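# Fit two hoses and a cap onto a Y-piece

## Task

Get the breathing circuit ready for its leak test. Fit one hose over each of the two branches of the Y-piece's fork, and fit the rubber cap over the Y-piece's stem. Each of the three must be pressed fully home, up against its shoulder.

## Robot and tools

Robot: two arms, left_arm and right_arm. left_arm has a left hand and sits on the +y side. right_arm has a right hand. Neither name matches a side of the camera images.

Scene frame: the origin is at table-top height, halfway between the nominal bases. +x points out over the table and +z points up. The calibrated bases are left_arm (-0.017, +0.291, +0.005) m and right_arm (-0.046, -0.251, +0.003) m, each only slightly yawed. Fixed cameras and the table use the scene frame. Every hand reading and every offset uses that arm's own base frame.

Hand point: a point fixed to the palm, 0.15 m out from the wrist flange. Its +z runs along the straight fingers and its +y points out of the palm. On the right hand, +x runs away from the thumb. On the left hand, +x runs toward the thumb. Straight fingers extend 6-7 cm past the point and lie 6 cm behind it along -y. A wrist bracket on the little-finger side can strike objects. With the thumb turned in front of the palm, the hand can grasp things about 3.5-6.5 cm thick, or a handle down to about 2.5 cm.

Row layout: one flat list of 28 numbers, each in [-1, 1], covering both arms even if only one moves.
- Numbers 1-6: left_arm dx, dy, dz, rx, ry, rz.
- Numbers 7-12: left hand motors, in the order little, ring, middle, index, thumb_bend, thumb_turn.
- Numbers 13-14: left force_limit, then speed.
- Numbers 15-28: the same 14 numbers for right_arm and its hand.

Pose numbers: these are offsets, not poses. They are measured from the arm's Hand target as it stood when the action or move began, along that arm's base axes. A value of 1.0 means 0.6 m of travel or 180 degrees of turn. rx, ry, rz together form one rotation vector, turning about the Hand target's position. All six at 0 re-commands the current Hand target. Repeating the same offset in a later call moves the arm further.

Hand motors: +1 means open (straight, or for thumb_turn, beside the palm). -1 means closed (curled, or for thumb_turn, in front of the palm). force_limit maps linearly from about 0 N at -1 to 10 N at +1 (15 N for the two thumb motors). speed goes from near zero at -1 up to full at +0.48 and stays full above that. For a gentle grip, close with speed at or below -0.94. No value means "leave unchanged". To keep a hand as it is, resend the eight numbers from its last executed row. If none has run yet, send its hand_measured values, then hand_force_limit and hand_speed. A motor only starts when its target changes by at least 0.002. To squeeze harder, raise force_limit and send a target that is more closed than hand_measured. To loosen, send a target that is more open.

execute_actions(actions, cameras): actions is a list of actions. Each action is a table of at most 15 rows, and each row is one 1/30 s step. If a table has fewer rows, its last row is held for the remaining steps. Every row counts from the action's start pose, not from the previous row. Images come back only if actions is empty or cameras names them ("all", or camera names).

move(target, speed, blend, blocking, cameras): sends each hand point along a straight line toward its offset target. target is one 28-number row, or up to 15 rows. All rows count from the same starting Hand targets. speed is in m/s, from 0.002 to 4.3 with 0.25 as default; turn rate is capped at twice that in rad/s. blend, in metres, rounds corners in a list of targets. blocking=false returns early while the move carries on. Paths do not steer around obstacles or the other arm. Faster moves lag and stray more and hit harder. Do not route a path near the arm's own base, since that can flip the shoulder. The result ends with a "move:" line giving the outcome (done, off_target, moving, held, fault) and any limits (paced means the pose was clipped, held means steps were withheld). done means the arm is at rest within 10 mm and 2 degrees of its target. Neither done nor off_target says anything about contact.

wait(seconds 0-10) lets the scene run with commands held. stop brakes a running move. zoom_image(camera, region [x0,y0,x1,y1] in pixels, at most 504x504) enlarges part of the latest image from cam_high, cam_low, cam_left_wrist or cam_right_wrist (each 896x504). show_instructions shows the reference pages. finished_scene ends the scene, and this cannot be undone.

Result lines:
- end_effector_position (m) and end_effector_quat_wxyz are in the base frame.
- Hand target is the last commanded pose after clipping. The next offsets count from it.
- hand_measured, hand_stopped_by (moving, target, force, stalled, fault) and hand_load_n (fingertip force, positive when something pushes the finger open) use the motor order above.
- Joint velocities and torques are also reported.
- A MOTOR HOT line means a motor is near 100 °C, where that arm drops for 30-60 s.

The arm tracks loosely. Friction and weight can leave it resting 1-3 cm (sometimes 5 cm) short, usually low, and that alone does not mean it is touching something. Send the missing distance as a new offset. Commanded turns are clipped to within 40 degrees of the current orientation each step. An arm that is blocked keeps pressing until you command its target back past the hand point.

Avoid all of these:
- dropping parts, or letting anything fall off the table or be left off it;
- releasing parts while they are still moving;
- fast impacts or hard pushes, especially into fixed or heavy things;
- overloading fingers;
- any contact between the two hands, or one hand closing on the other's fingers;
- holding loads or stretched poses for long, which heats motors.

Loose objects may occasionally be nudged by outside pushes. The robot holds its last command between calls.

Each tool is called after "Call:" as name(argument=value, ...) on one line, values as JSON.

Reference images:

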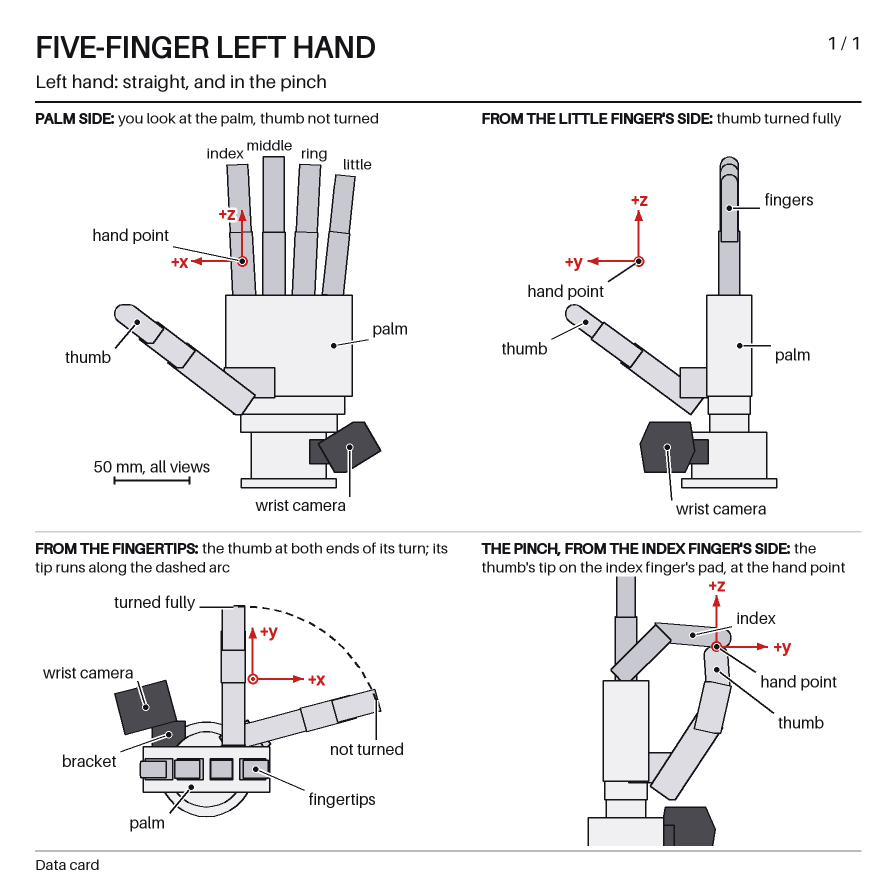

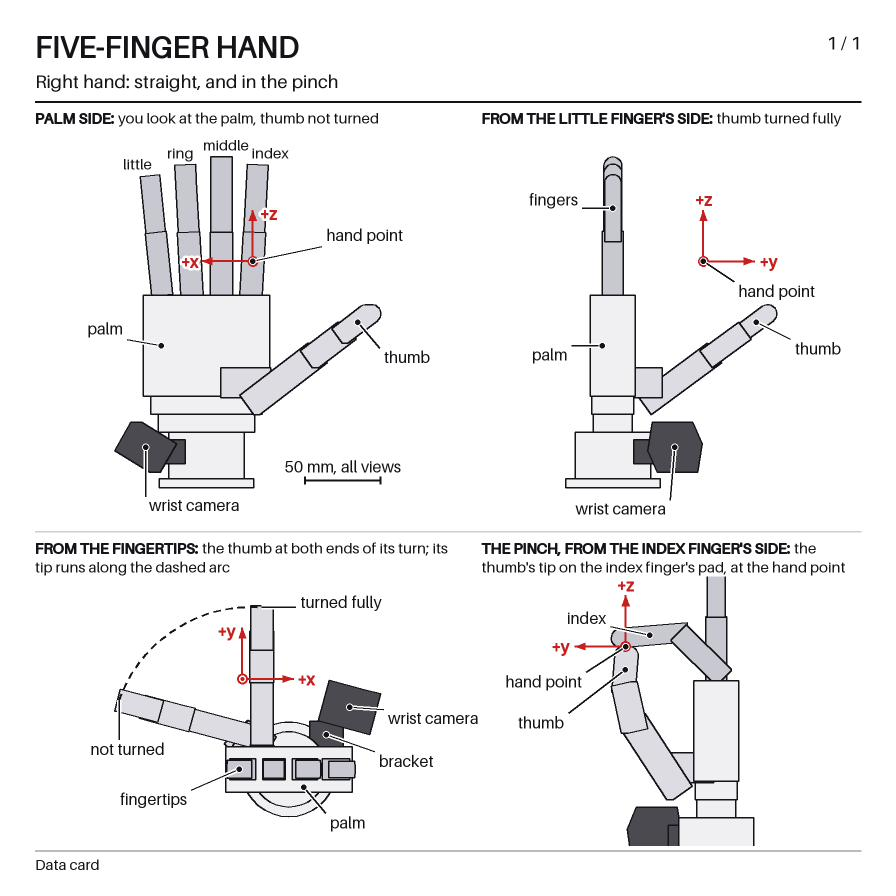

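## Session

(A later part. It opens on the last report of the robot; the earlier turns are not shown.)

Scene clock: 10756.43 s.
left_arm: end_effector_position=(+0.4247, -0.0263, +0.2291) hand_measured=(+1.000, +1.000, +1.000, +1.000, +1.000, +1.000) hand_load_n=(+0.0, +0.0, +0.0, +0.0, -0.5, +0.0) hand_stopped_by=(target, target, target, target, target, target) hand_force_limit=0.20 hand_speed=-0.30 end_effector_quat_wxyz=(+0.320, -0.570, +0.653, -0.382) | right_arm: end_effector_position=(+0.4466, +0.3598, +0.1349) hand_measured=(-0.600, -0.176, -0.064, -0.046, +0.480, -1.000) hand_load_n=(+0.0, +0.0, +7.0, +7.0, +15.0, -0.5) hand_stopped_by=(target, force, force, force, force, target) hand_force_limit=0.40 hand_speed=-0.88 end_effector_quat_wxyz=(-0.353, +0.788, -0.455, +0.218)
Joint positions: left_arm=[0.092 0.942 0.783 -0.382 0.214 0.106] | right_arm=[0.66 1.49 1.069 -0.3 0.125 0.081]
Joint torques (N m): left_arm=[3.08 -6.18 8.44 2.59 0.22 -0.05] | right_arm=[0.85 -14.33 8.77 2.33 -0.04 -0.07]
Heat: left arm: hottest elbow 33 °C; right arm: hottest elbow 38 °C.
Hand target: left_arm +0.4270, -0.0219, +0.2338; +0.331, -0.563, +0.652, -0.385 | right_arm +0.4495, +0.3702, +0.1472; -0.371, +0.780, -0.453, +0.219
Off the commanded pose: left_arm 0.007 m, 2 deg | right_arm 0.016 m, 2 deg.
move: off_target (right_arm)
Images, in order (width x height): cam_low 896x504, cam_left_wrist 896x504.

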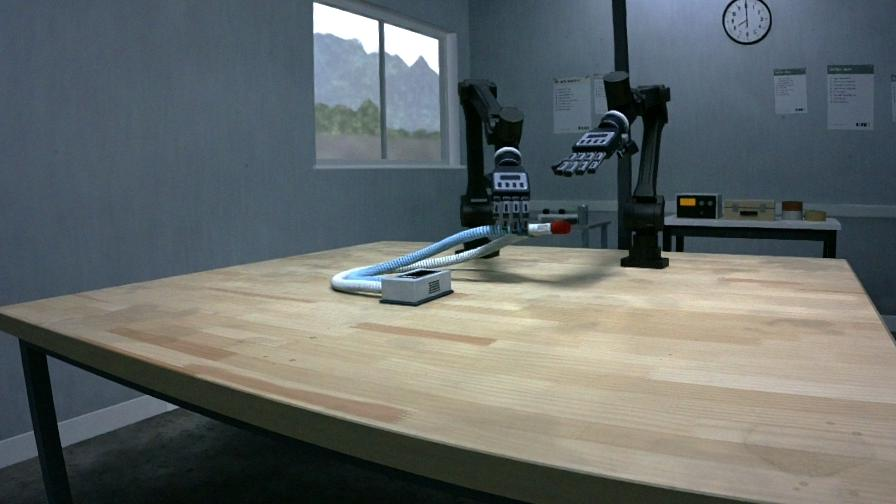

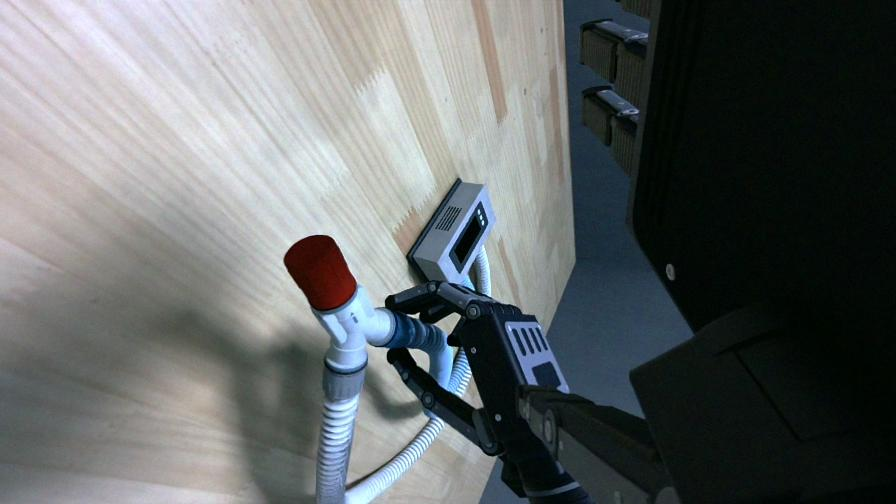

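Call:
move(target=[[0,0.03,0.0,0,0,0,1,1,1,1,1,1,0.2,-0.3,-0.008,-0.008,-0.1,0,0,0,-0.6,-0.6,-0.6,-0.7,-0.35,-1,0.4,-0.88],[0,0.03,0.0,0,0,0,1,1,1,1,1,1,0.2,-0.3,-0.011,-0.013,-0.17,0,0,0,-0.6,-0.6,-0.6,-0.7,-0.35,-1,0.4,-0.88]], speed=0.12, cameras=["all"])

Call:
zoom_image(camera="cam_low", region=[480, 200, 600, 270])

Scene clock: 10807.80 s.
left_arm: end_effector_position=(+0.4236, -0.0090, +0.2301) hand_measured=(+1.000, +1.000, +1.000, +1.000, +1.000, +1.000) hand_load_n=(+0.0, +0.0, -0.5, +0.0, +0.0, -0.5) hand_stopped_by=(target, target, target, target, target, target) hand_force_limit=0.20 hand_speed=-0.30 end_effector_quat_wxyz=(+0.322, -0.568, +0.652, -0.385) | right_arm: end_effector_position=(+0.4438, +0.3582, +0.0488) hand_measured=(-0.600, -0.176, -0.064, -0.046, +0.480, -1.000) hand_load_n=(+0.0, +0.5, +7.0, +8.0, +14.5, +0.0) hand_stopped_by=(target, force, force, force, force, target) hand_force_limit=0.40 hand_speed=-0.88 end_effector_quat_wxyz=(-0.367, +0.782, -0.453, +0.222)
Joint positions: left_arm=[0.152 0.942 0.783 -0.382 0.267 0.137] | right_arm=[0.66 1.602 0.919 -0.008 0.123 0.082]
Joint torques (N m): left_arm=[3.08 -6.01 8.85 2.43 0.25 -0.04] | right_arm=[0.38 -13.22 6.72 2.28 -0.05 -0.08]
Heat: left arm: hottest elbow 37 °C; right arm: hottest elbow 36 °C.
Hand target: left_arm +0.4270, -0.0041, +0.2338; +0.331, -0.563, +0.652, -0.385 | right_arm +0.4429, +0.3624, +0.0451; -0.371, +0.780, -0.453, +0.220
Off the commanded pose: left_arm 0.007 m, 1 deg | right_arm 0.006 m, 1 deg.
move: done

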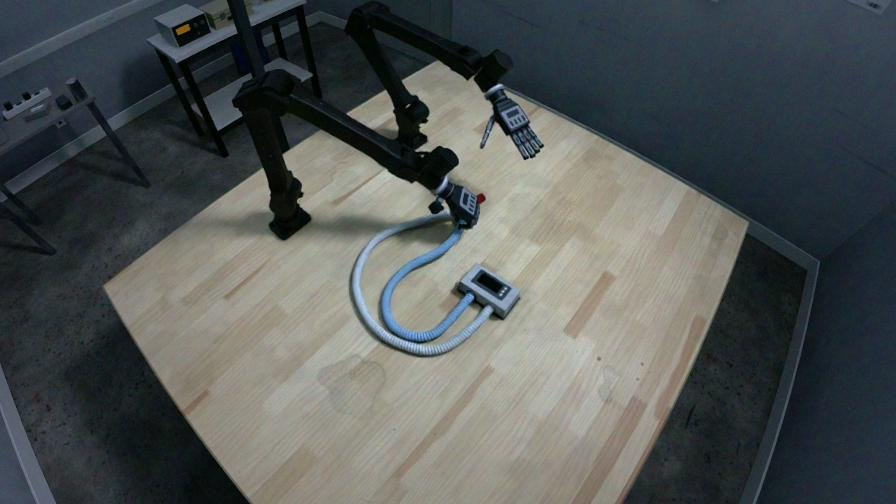

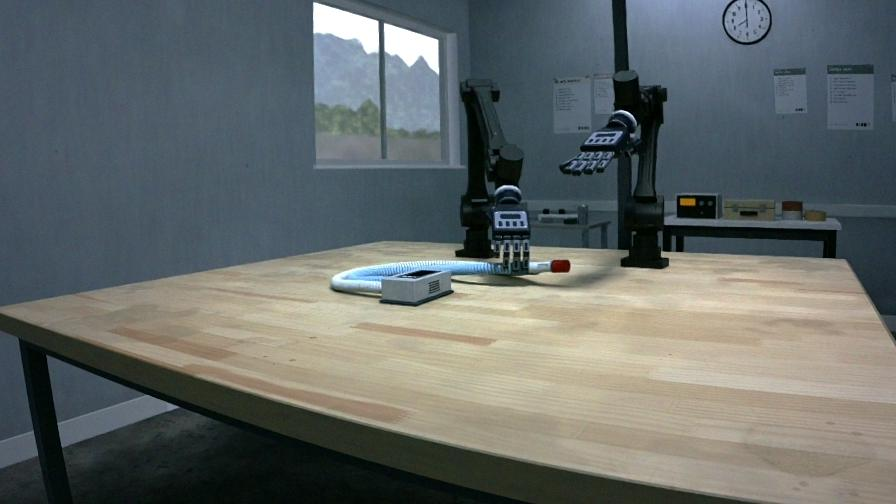

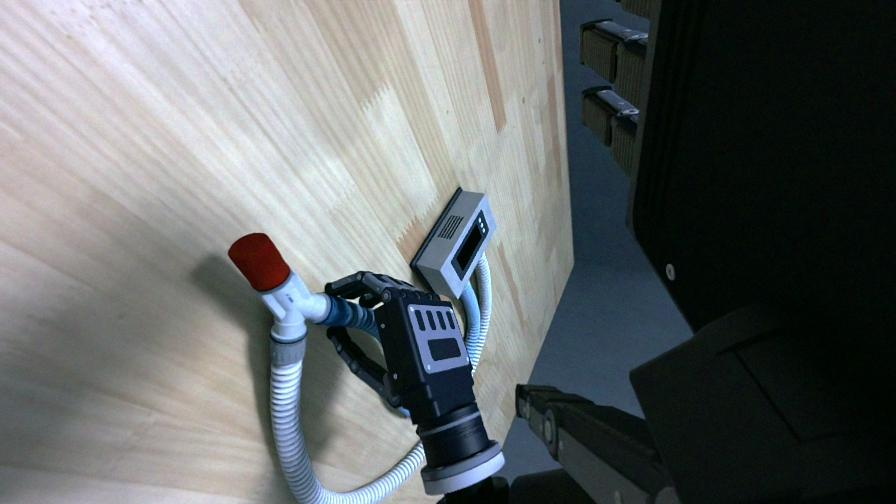

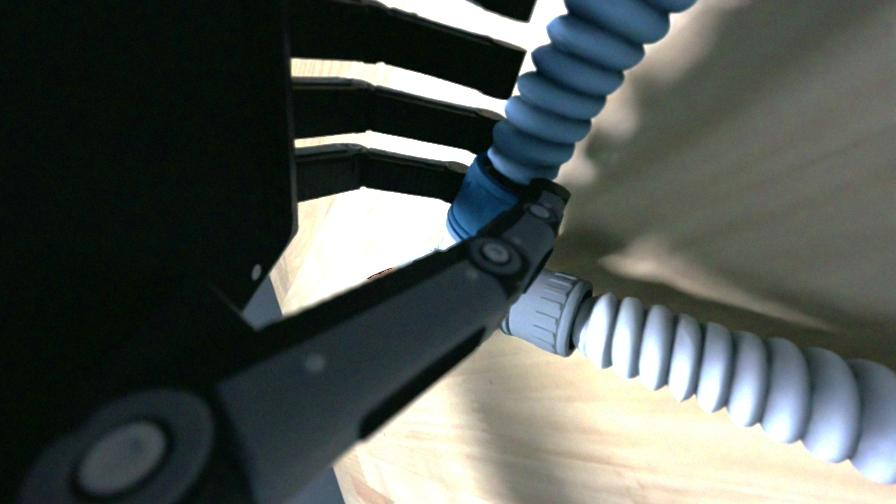

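Scaled by 4.200 from the camera's 896x504 image, which has a finer 1280x720 frame.

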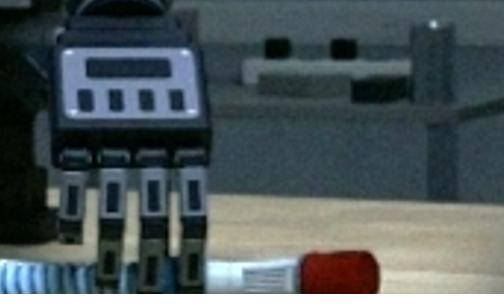

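Call:
zoom_image(camera="cam_low", region=[520, 250, 580, 284])

Call:
zoom_image(camera="cam_left_wrist", region=[220, 220, 360, 370])

Call:
zoom_image(camera="cam_right_wrist", region=[400, 200, 600, 370])

Scaled by 8.400 from the camera's 896x504 image, which has a finer 1280x720 frame.

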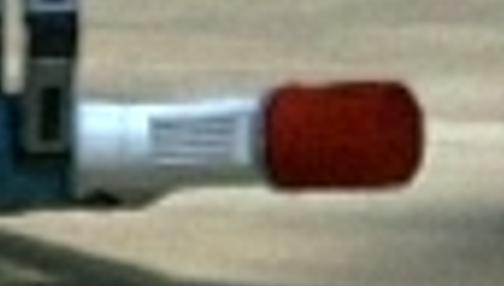

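Scaled by 3.360 from the camera's 896x504 image, which has a finer 1280x720 frame.

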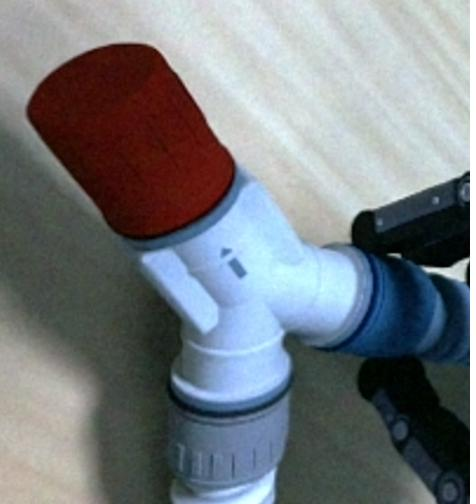

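Scaled by 2.520 from the camera's 896x504 image, which has a finer 1280x720 frame.

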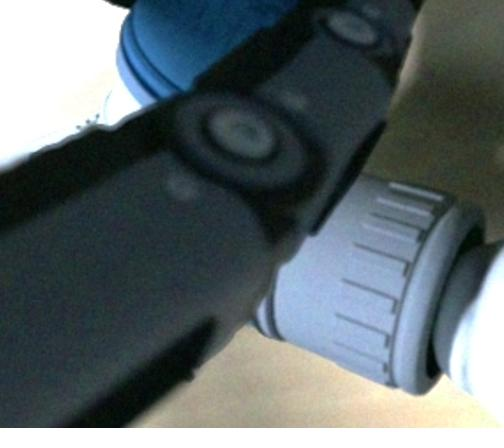

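Call:
move(target=[0,0.0,0.0,0,0,0,1,1,1,1,1,1,0.2,-0.3,0,0,-0.04,0,0,0,-0.6,-0.6,-0.6,-0.7,-0.35,-1,0.4,-0.88], speed=0.06, cameras=["cam_low"])

Call:
zoom_image(camera="cam_low", region=[480, 220, 600, 290])

Scene clock: 10817.23 s.
left_arm: end_effector_position=(+0.4236, -0.0090, +0.2301) hand_measured=(+1.000, +1.000, +1.000, +1.000, +1.000, +1.000) hand_load_n=(+0.0, +0.0, +0.0, +0.0, +0.0, +0.0) hand_stopped_by=(target, target, target, target, target, target) hand_force_limit=0.20 hand_speed=-0.30 end_effector_quat_wxyz=(+0.322, -0.568, +0.652, -0.385) | right_arm: end_effector_position=(+0.4474, +0.3609, +0.0344) hand_measured=(-0.600, -0.176, -0.064, -0.046, +0.480, -1.000) hand_load_n=(+0.0, +1.5, +7.5, +9.0, +12.5, -0.5) hand_stopped_by=(target, force, force, force, force, target) hand_force_limit=0.40 hand_speed=-0.88 end_effector_quat_wxyz=(-0.374, +0.778, -0.452, +0.225)
Joint positions: left_arm=[0.152 0.942 0.783 -0.382 0.267 0.137] | right_arm=[0.66 1.636 0.904 0.06 0.123 0.082]
Joint torques (N m): left_arm=[3.19 -6.18 8.65 2.47 0.27 -0.02] | right_arm=[0.56 -12.69 6.09 2.37 -0.07 -0.09]
Heat: left arm: hottest elbow 37 °C; right arm: hottest elbow 36 °C.
Hand target: left_arm +0.4270, -0.0041, +0.2338; +0.331, -0.563, +0.652, -0.385 | right_arm +0.4429, +0.3623, +0.0211; -0.371, +0.780, -0.453, +0.219
Off the commanded pose: left_arm 0.007 m, 1 deg | right_arm 0.014 m, 1 deg.
move: off_target (right_arm)
Images, in order (width x height): cam_low 896x504.

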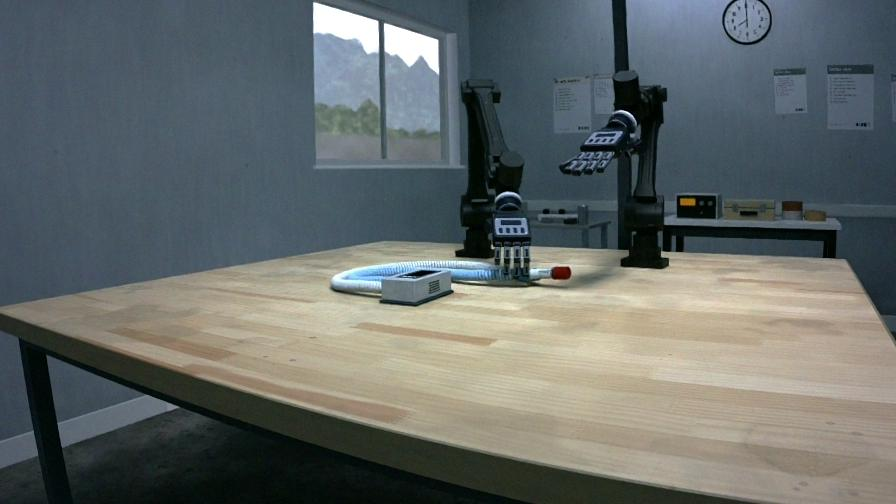

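Scaled by 4.200 from the camera's 896x504 image, which has a finer 1280x720 frame.

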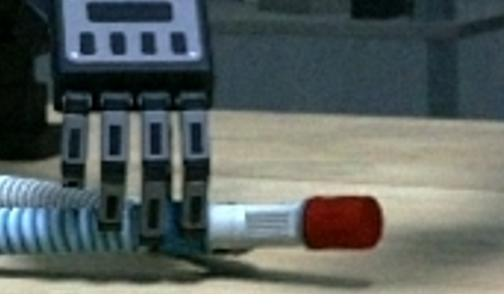

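Call:
move(target=[0,0.0,0.0,0,0,0,1,1,1,1,1,1,0.2,-0.3,-0.004,0,-0.022,0,0,0,-0.6,-0.6,-0.6,-0.7,-0.35,-1,0.4,-0.88], speed=0.05, cameras=["cam_low"])

Call:
zoom_image(camera="cam_low", region=[480, 220, 600, 290])

Scene clock: 10821.30 s.
left_arm: end_effector_position=(+0.4236, -0.0090, +0.2301) hand_measured=(+1.000, +1.000, +1.000, +1.000, +1.000, +1.000) hand_load_n=(+0.0, +0.0, +0.0, +0.0, +0.0, +0.0) hand_stopped_by=(target, target, target, target, target, target) hand_force_limit=0.20 hand_speed=-0.30 end_effector_quat_wxyz=(+0.322, -0.568, +0.652, -0.385) | right_arm: end_effector_position=(+0.4482, +0.3616, +0.0273) hand_measured=(-0.600, -0.176, -0.064, -0.046, +0.480, -1.000) hand_load_n=(+0.0, +2.0, +8.0, +9.5, +11.0, -1.0) hand_stopped_by=(target, force, force, force, force, target) hand_force_limit=0.40 hand_speed=-0.88 end_effector_quat_wxyz=(-0.380, +0.775, -0.451, +0.227)
Joint positions: left_arm=[0.152 0.942 0.783 -0.382 0.267 0.137] | right_arm=[0.66 1.652 0.89 0.102 0.123 0.082]
Joint torques (N m): left_arm=[3.14 -6.3 8.92 2.32 0.24 0.01] | right_arm=[1.32 -11.75 5.81 2.45 0.01 -0.03]
Heat: left arm: hottest elbow 38 °C; right arm: hottest elbow 36 °C.
Hand target: left_arm +0.4270, -0.0041, +0.2338; +0.331, -0.563, +0.652, -0.385 | right_arm +0.4405, +0.3623, +0.0078; -0.371, +0.780, -0.453, +0.219
Off the commanded pose: left_arm 0.007 m, 1 deg | right_arm 0.021 m, 2 deg.
move: off_target (right_arm)
Images, in order (width x height): cam_low 896x504.

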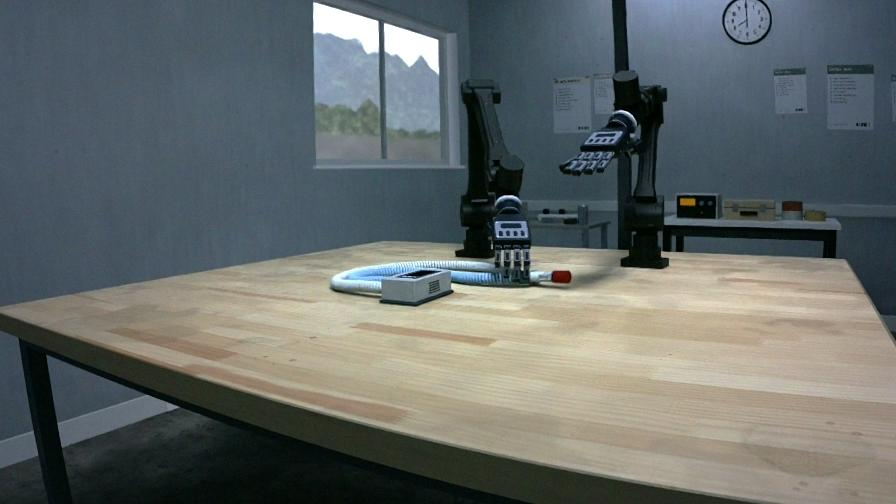

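Scaled by 4.200 from the camera's 896x504 image, which has a finer 1280x720 frame.

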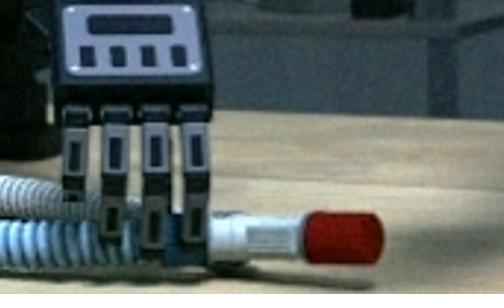

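Call:
move(target=[0,0.0,0.0,0,0,0,1,1,1,1,1,1,0.2,-0.3,-0.005,0,-0.012,0,0,0,-0.6,-0.6,-0.6,-0.7,-0.35,-1,0.4,-0.88], speed=0.05, cameras=["cam_low", "cam_right_wrist"])

Call:
zoom_image(camera="cam_low", region=[510, 250, 580, 290])

Scene clock: 10826.67 s.
left_arm: end_effector_position=(+0.4236, -0.0090, +0.2301) hand_measured=(+1.000, +1.000, +1.000, +1.000, +1.000, +1.000) hand_load_n=(+0.0, +0.0, +0.0, +0.0, +0.0, -0.5) hand_stopped_by=(target, target, target, target, target, target) hand_force_limit=0.20 hand_speed=-0.30 end_effector_quat_wxyz=(+0.322, -0.568, +0.652, -0.385) | right_arm: end_effector_position=(+0.4482, +0.3617, +0.0237) hand_measured=(-0.600, -0.176, -0.064, -0.046, +0.480, -1.000) hand_load_n=(+0.0, +2.5, +8.5, +9.5, +11.0, -1.5) hand_stopped_by=(target, force, force, force, force, target) hand_force_limit=0.40 hand_speed=-0.88 end_effector_quat_wxyz=(-0.383, +0.773, -0.451, +0.229)
Joint positions: left_arm=[0.152 0.942 0.783 -0.382 0.267 0.137] | right_arm=[0.66 1.659 0.881 0.127 0.125 0.083]
Joint torques (N m): left_arm=[3.43 -6.42 8.88 2.48 0.24 -0.03] | right_arm=[0.21 -11.4 5.41 2.18 0.06 -0.06]
Heat: left arm: hottest elbow 38 °C; right arm: hottest elbow 35 °C.
Hand target: left_arm +0.4270, -0.0041, +0.2338; +0.331, -0.563, +0.652, -0.385 | right_arm +0.4375, +0.3622, +0.0006; -0.371, +0.780, -0.453, +0.220
Off the commanded pose: left_arm 0.007 m, 1 deg | right_arm 0.025 m, 2 deg.
move: off_target (right_arm)
Images, in order (width x height): cam_low 896x504, cam_right_wrist 896x504.

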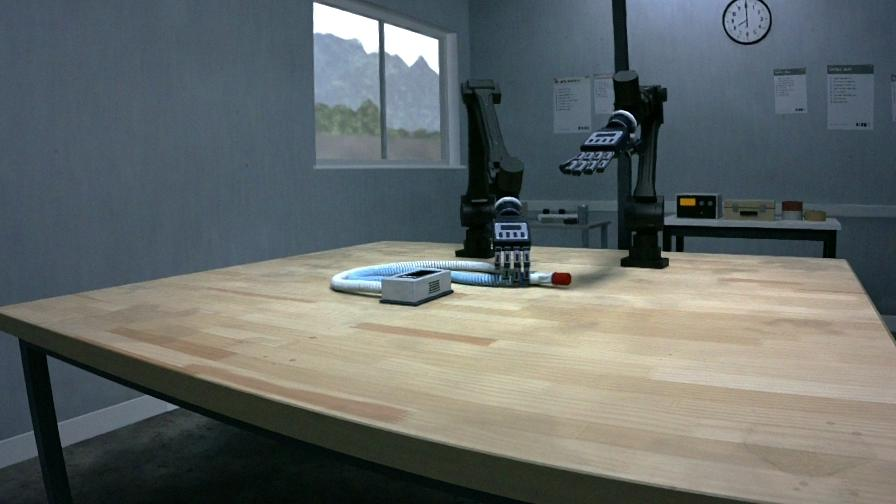

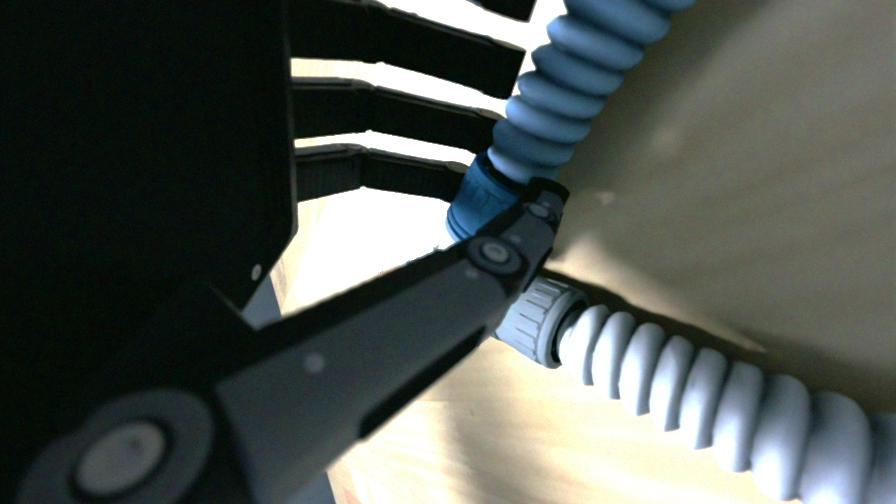

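Scaled by 7.200 from the camera's 896x504 image, which has a finer 1280x720 frame.

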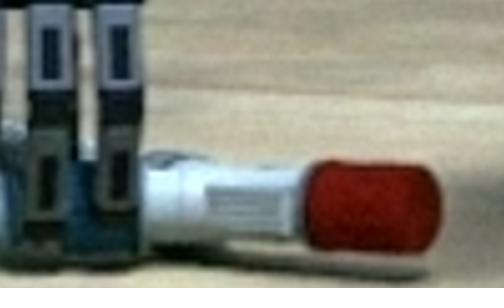

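Call:
move(target=[0,0.0,0.0,0,0,0,1,1,1,1,1,1,0.2,-0.3,0,0,0,0,0,0,-0.4,-0.1,0.0,0.02,0.56,-1,0.4,-0.85], speed=0.05, cameras=["cam_low", "cam_right_wrist"])

Call:
zoom_image(camera="cam_low", region=[510, 250, 580, 290])

Scene clock: 10836.97 s.
left_arm: end_effector_position=(+0.4236, -0.0090, +0.2301) hand_measured=(+1.000, +1.000, +1.000, +1.000, +1.000, +1.000) hand_load_n=(+0.0, +0.0, +0.0, +0.0, +0.0, +0.0) hand_stopped_by=(target, target, target, target, target, target) hand_force_limit=0.20 hand_speed=-0.30 end_effector_quat_wxyz=(+0.322, -0.568, +0.652, -0.385) | right_arm: end_effector_position=(+0.4441, +0.3610, +0.0153) hand_measured=(-0.400, -0.100, +0.000, +0.020, +0.560, -1.000) hand_load_n=(+0.0, +0.0, +0.0, +0.0, +0.0, +0.0) hand_stopped_by=(target, target, target, target, target, target) hand_force_limit=0.40 hand_speed=-0.85 end_effector_quat_wxyz=(-0.377, +0.777, -0.451, +0.226)
Joint positions: left_arm=[0.152 0.942 0.783 -0.382 0.267 0.137] | right_arm=[0.664 1.67 0.876 0.127 0.125 0.084]
Joint torques (N m): left_arm=[2.96 -6.53 8.9 2.21 0.26 -0.01] | right_arm=[0.79 -13.22 5.93 2.29 0.1 -0.03]
Heat: left arm: hottest elbow 38 °C; right arm: hottest elbow 35 °C.
Hand target: left_arm +0.4270, -0.0041, +0.2338; +0.331, -0.563, +0.652, -0.385 | right_arm +0.4375, +0.3622, +0.0007; -0.371, +0.780, -0.453, +0.220
Off the commanded pose: left_arm 0.007 m, 1 deg | right_arm 0.016 m, 1 deg.
move: off_target (right_arm)
Images, in order (width x height): cam_low 896x504, cam_right_wrist 896x504.

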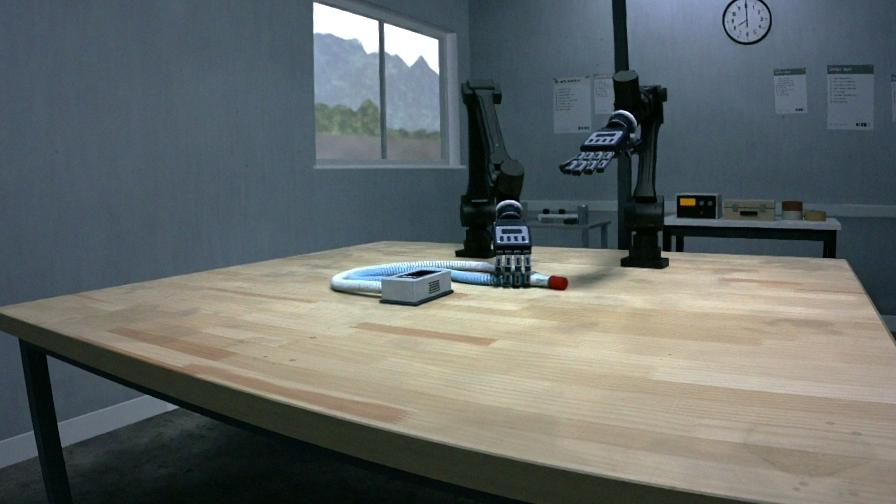

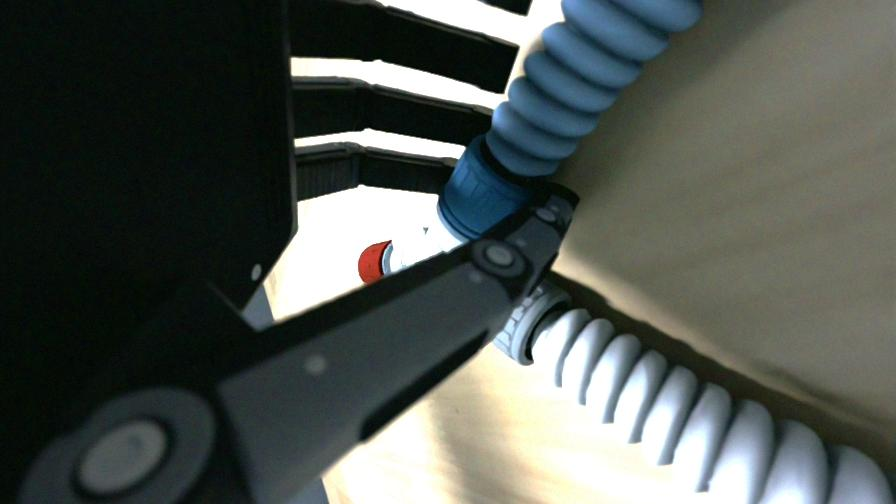

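Scaled by 7.200 from the camera's 896x504 image, which has a finer 1280x720 frame.

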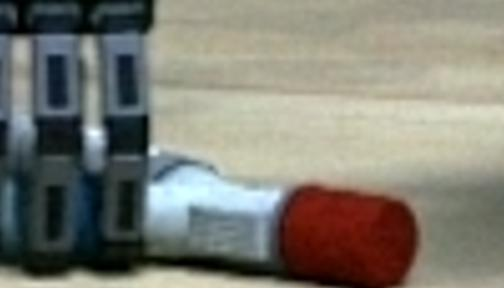

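Call:
move(target=[[0,0.0,0.0,0,0,0,1,1,1,1,1,1,0.2,-0.3,0.005,0,0.02,0,0,0,0.15,0.15,0.18,0.2,0.62,-1,0.4,-0.8],[0,0.0,0.0,0,0,0,1,1,1,1,1,1,0.2,-0.3,0.005,0,0.045,0,0,0,0.3,0.3,0.3,0.3,0.7,-1,0.4,-0.8]], speed=0.05, cameras=["cam_low", "cam_right_wrist"])

Call:
zoom_image(camera="cam_low", region=[510, 250, 580, 290])

Scene clock: 10848.67 s.
left_arm: end_effector_position=(+0.4236, -0.0090, +0.2301) hand_measured=(+1.000, +1.000, +1.000, +1.000, +1.000, +1.000) hand_load_n=(+0.0, +0.0, +0.0, +0.0, +0.0, +0.0) hand_stopped_by=(target, target, target, target, target, target) hand_force_limit=0.20 hand_speed=-0.30 end_effector_quat_wxyz=(+0.322, -0.568, +0.652, -0.385) | right_arm: end_effector_position=(+0.4362, +0.3550, +0.0171) hand_measured=(+0.300, +0.300, +0.300, +0.300, +0.700, -1.000) hand_load_n=(+0.0, +0.0, +0.0, +0.0, +0.0, +0.0) hand_stopped_by=(target, target, target, target, target, target) hand_force_limit=0.40 hand_speed=-0.80 end_effector_quat_wxyz=(-0.362, +0.784, -0.454, +0.220)
Joint positions: left_arm=[0.152 0.942 0.783 -0.382 0.267 0.137] | right_arm=[0.664 1.648 0.876 0.07 0.124 0.084]
Joint torques (N m): left_arm=[2.67 -5.89 8.69 2.44 0.23 0.02] | right_arm=[0.73 -14.56 7.9 1.37 -0.03 -0.03]
Motor temperatures (°C): left_arm=[19 20 39 17 20 19] | right_arm=[18 23 35 18 21 20]
Heat: left arm: hottest elbow 39 °C; right arm: hottest elbow 35 °C.
Hand target: left_arm +0.4270, -0.0041, +0.2338; +0.331, -0.563, +0.652, -0.385 | right_arm +0.4406, +0.3622, +0.0277; -0.371, +0.780, -0.453, +0.220
Off the commanded pose: left_arm 0.007 m, 1 deg | right_arm 0.014 m, 1 deg.
move: off_target (right_arm); target 2's new numbers were sent with right_arm's hand 0.014 m and 1 deg from that target
Images, in order (width x height): cam_low 896x504, cam_right_wrist 896x504.

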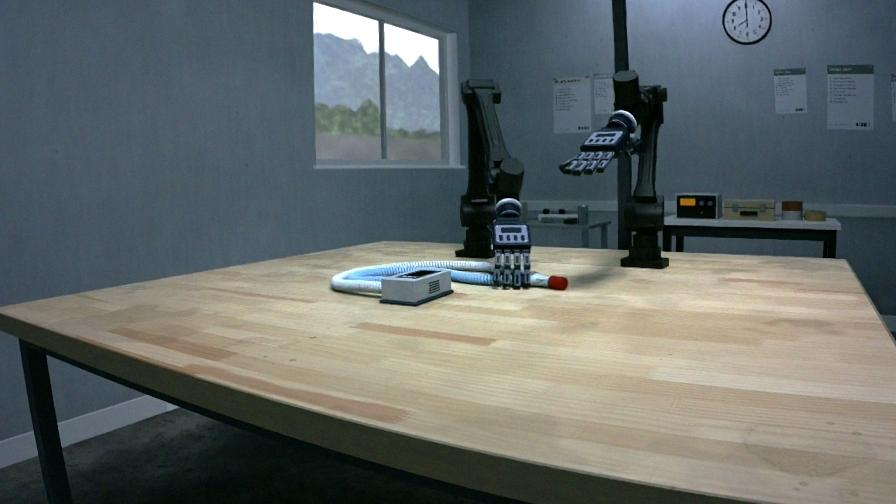

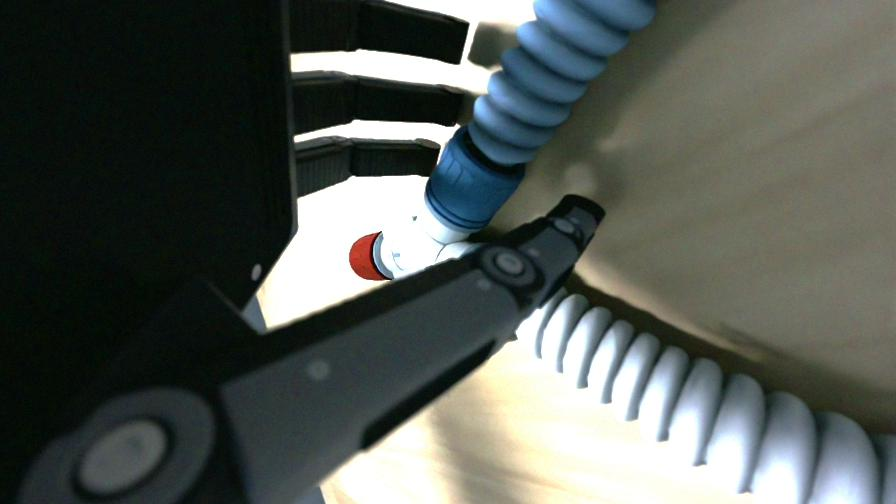

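Scaled by 7.200 from the camera's 896x504 image, which has a finer 1280x720 frame.

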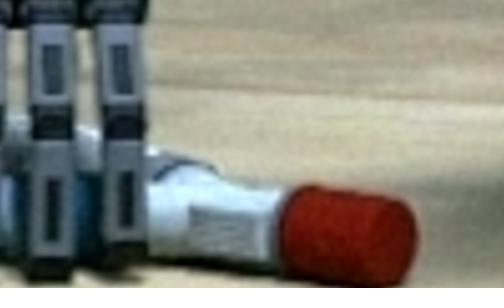

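Call:
move(target=[[0,0.0,0.0,0,0,0,1,1,1,1,1,1,0.2,-0.3,0.022,0.008,0.04,0,0,0,0.3,0.3,0.3,0.3,0.7,-1,0.4,-0.8],[0,0.0,0.0,0,0,0,1,1,1,1,1,1,0.2,-0.3,0.022,0.008,0.12,0,0,0,0.3,0.3,0.3,0.3,0.7,-1,0.4,-0.8]], speed=0.08, cameras=["cam_low", "cam_right_wrist"])

Call:
zoom_image(camera="cam_low", region=[480, 220, 600, 290])

Scene clock: 10856.10 s.
left_arm: end_effector_position=(+0.4236, -0.0090, +0.2301) hand_measured=(+1.000, +1.000, +1.000, +1.000, +1.000, +1.000) hand_load_n=(+0.0, +0.0, +0.0, +0.0, +0.0, -0.5) hand_stopped_by=(target, target, target, target, target, target) hand_force_limit=0.20 hand_speed=-0.30 end_effector_quat_wxyz=(+0.322, -0.568, +0.652, -0.385) | right_arm: end_effector_position=(+0.4370, +0.3574, +0.0766) hand_measured=(+0.300, +0.300, +0.300, +0.300, +0.700, -1.000) hand_load_n=(+0.0, +0.0, +0.0, +0.0, +0.0, +0.0) hand_stopped_by=(target, target, target, target, target, target) hand_force_limit=0.40 hand_speed=-0.80 end_effector_quat_wxyz=(-0.353, +0.790, -0.454, +0.213)
Joint positions: left_arm=[0.152 0.942 0.783 -0.382 0.267 0.137] | right_arm=[0.664 1.549 0.964 -0.141 0.117 0.084]
Joint torques (N m): left_arm=[2.73 -6.59 8.75 2.4 0.27 -0.06] | right_arm=[-0.15 -14.15 10.8 1.18 -0.04 -0.11]
Heat: left arm: hottest elbow 39 °C; right arm: hottest elbow 35 °C.
Hand target: left_arm +0.4270, -0.0041, +0.2338; +0.331, -0.563, +0.652, -0.385 | right_arm +0.4538, +0.3671, +0.0997; -0.371, +0.780, -0.453, +0.220
Off the commanded pose: left_arm 0.007 m, 1 deg | right_arm 0.030 m, 2 deg.
move: off_target (right_arm)
Images, in order (width x height): cam_low 896x504, cam_right_wrist 896x504.

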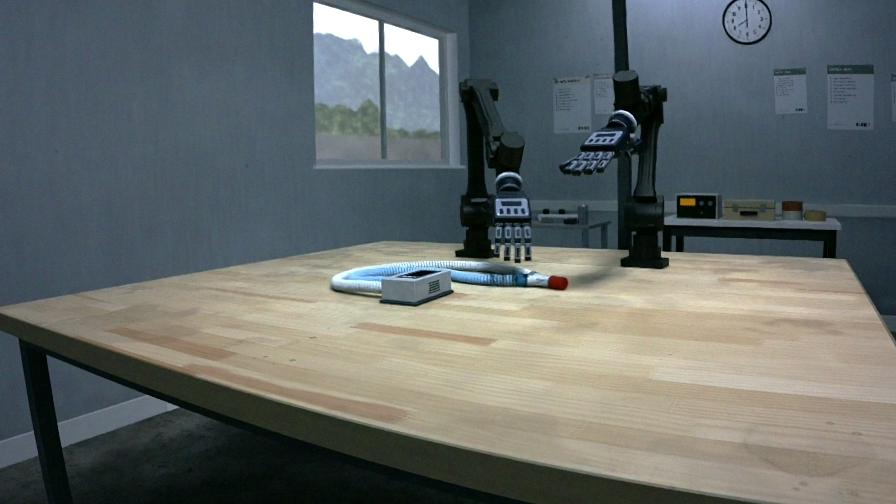

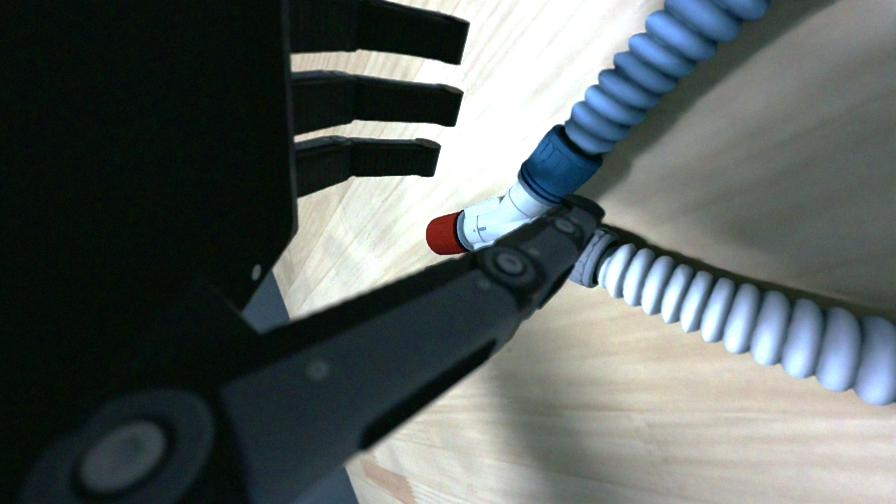

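Scaled by 4.200 from the camera's 896x504 image, which has a finer 1280x720 frame.

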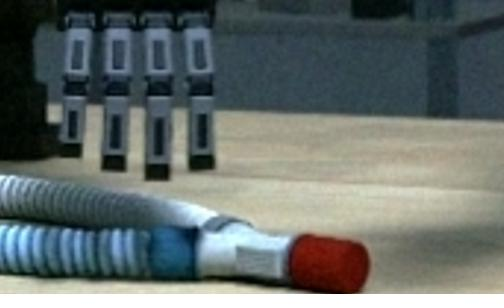

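Clean release. Raise R further, and inspect with both cameras.

Call:
move(target=[[0,0.0,0.0,0,0,0,1,1,1,1,1,1,0.2,-0.3,0.0,-0.05,0.1,0,0,0,0.3,0.3,0.3,0.3,0.7,-1,0.4,-0.8]], speed=0.2, cameras=["cam_left_wrist", "cam_right_wrist"])

Call:
zoom_image(camera="cam_right_wrist", region=[420, 130, 700, 330])

Call:
zoom_image(camera="cam_left_wrist", region=[200, 230, 360, 390])

Scene clock: 10861.27 s.
left_arm: end_effector_position=(+0.4236, -0.0090, +0.2301) hand_measured=(+1.000, +1.000, +1.000, +1.000, +1.000, +1.000) hand_load_n=(+0.0, +0.0, +0.0, +0.0, +0.0, +0.0) hand_stopped_by=(target, target, target, target, target, target) hand_force_limit=0.20 hand_speed=-0.30 end_effector_quat_wxyz=(+0.322, -0.568, +0.652, -0.385) | right_arm: end_effector_position=(+0.4393, +0.3307, +0.1415) hand_measured=(+0.300, +0.300, +0.300, +0.300, +0.700, -1.000) hand_load_n=(+0.0, -0.5, +0.0, +0.0, +0.0, +0.0) hand_stopped_by=(target, target, target, target, target, target) hand_force_limit=0.40 hand_speed=-0.80 end_effector_quat_wxyz=(-0.360, +0.785, -0.458, +0.212)
Joint positions: left_arm=[0.152 0.942 0.783 -0.382 0.267 0.137] | right_arm=[0.611 1.422 1.01 -0.3 0.077 0.062]
Joint torques (N m): left_arm=[3.08 -6.59 8.8 2.43 0.27 -0.07] | right_arm=[-0.85 -11.75 11.19 1.4 -0.07 -0.32]
Heat: left arm: hottest elbow 39 °C; right arm: hottest elbow 35 °C.
Hand target: left_arm +0.4270, -0.0041, +0.2338; +0.331, -0.563, +0.652, -0.385 | right_arm +0.4538, +0.3370, +0.1596; -0.371, +0.780, -0.453, +0.219
Off the commanded pose: left_arm 0.007 m, 1 deg | right_arm 0.024 m, 2 deg.
move: off_target (right_arm)
Images, in order (width x height): cam_left_wrist 896x504, cam_right_wrist 896x504.

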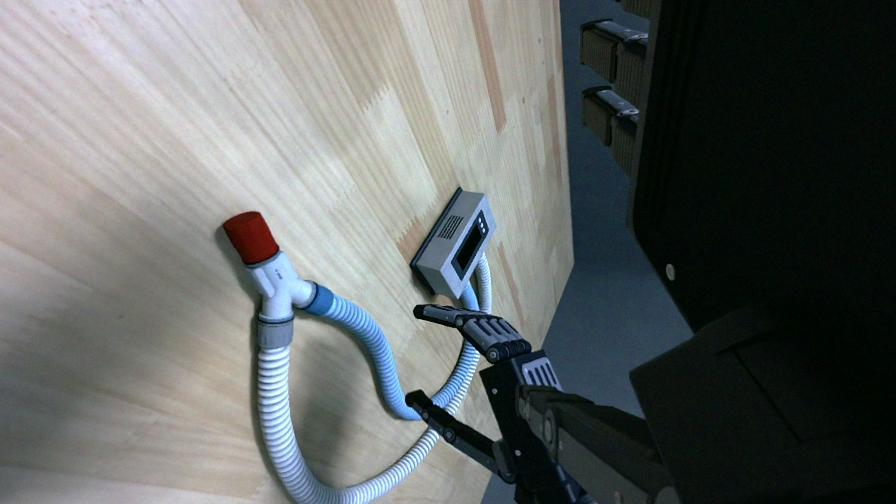

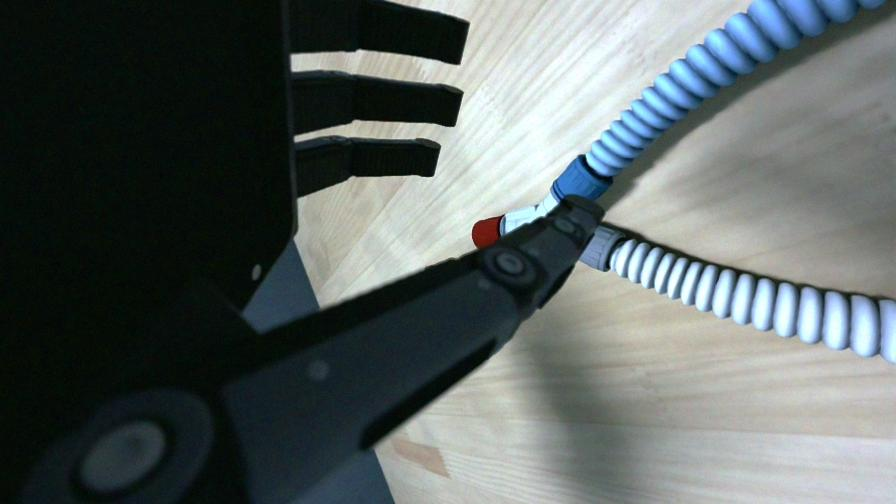

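Scaled by 1.800 from the camera's 896x504 image, which has a finer 1280x720 frame.

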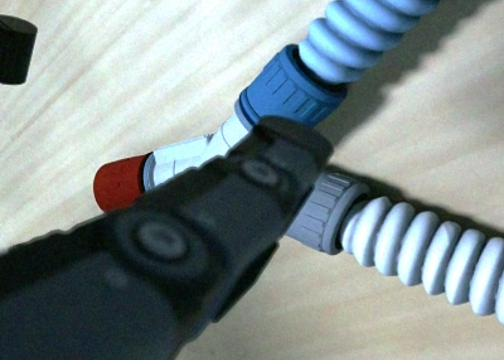

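Scaled by 3.150 from the camera's 896x504 image, which has a finer 1280x720 frame.

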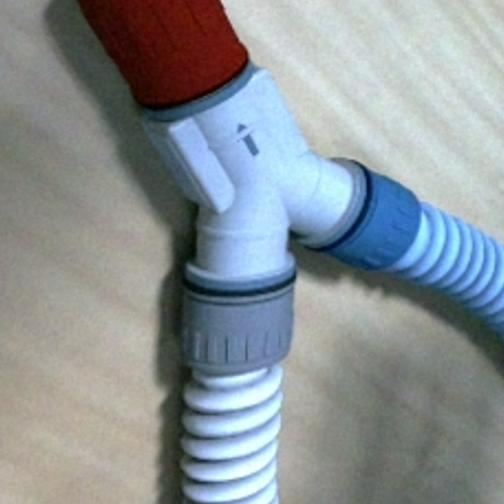

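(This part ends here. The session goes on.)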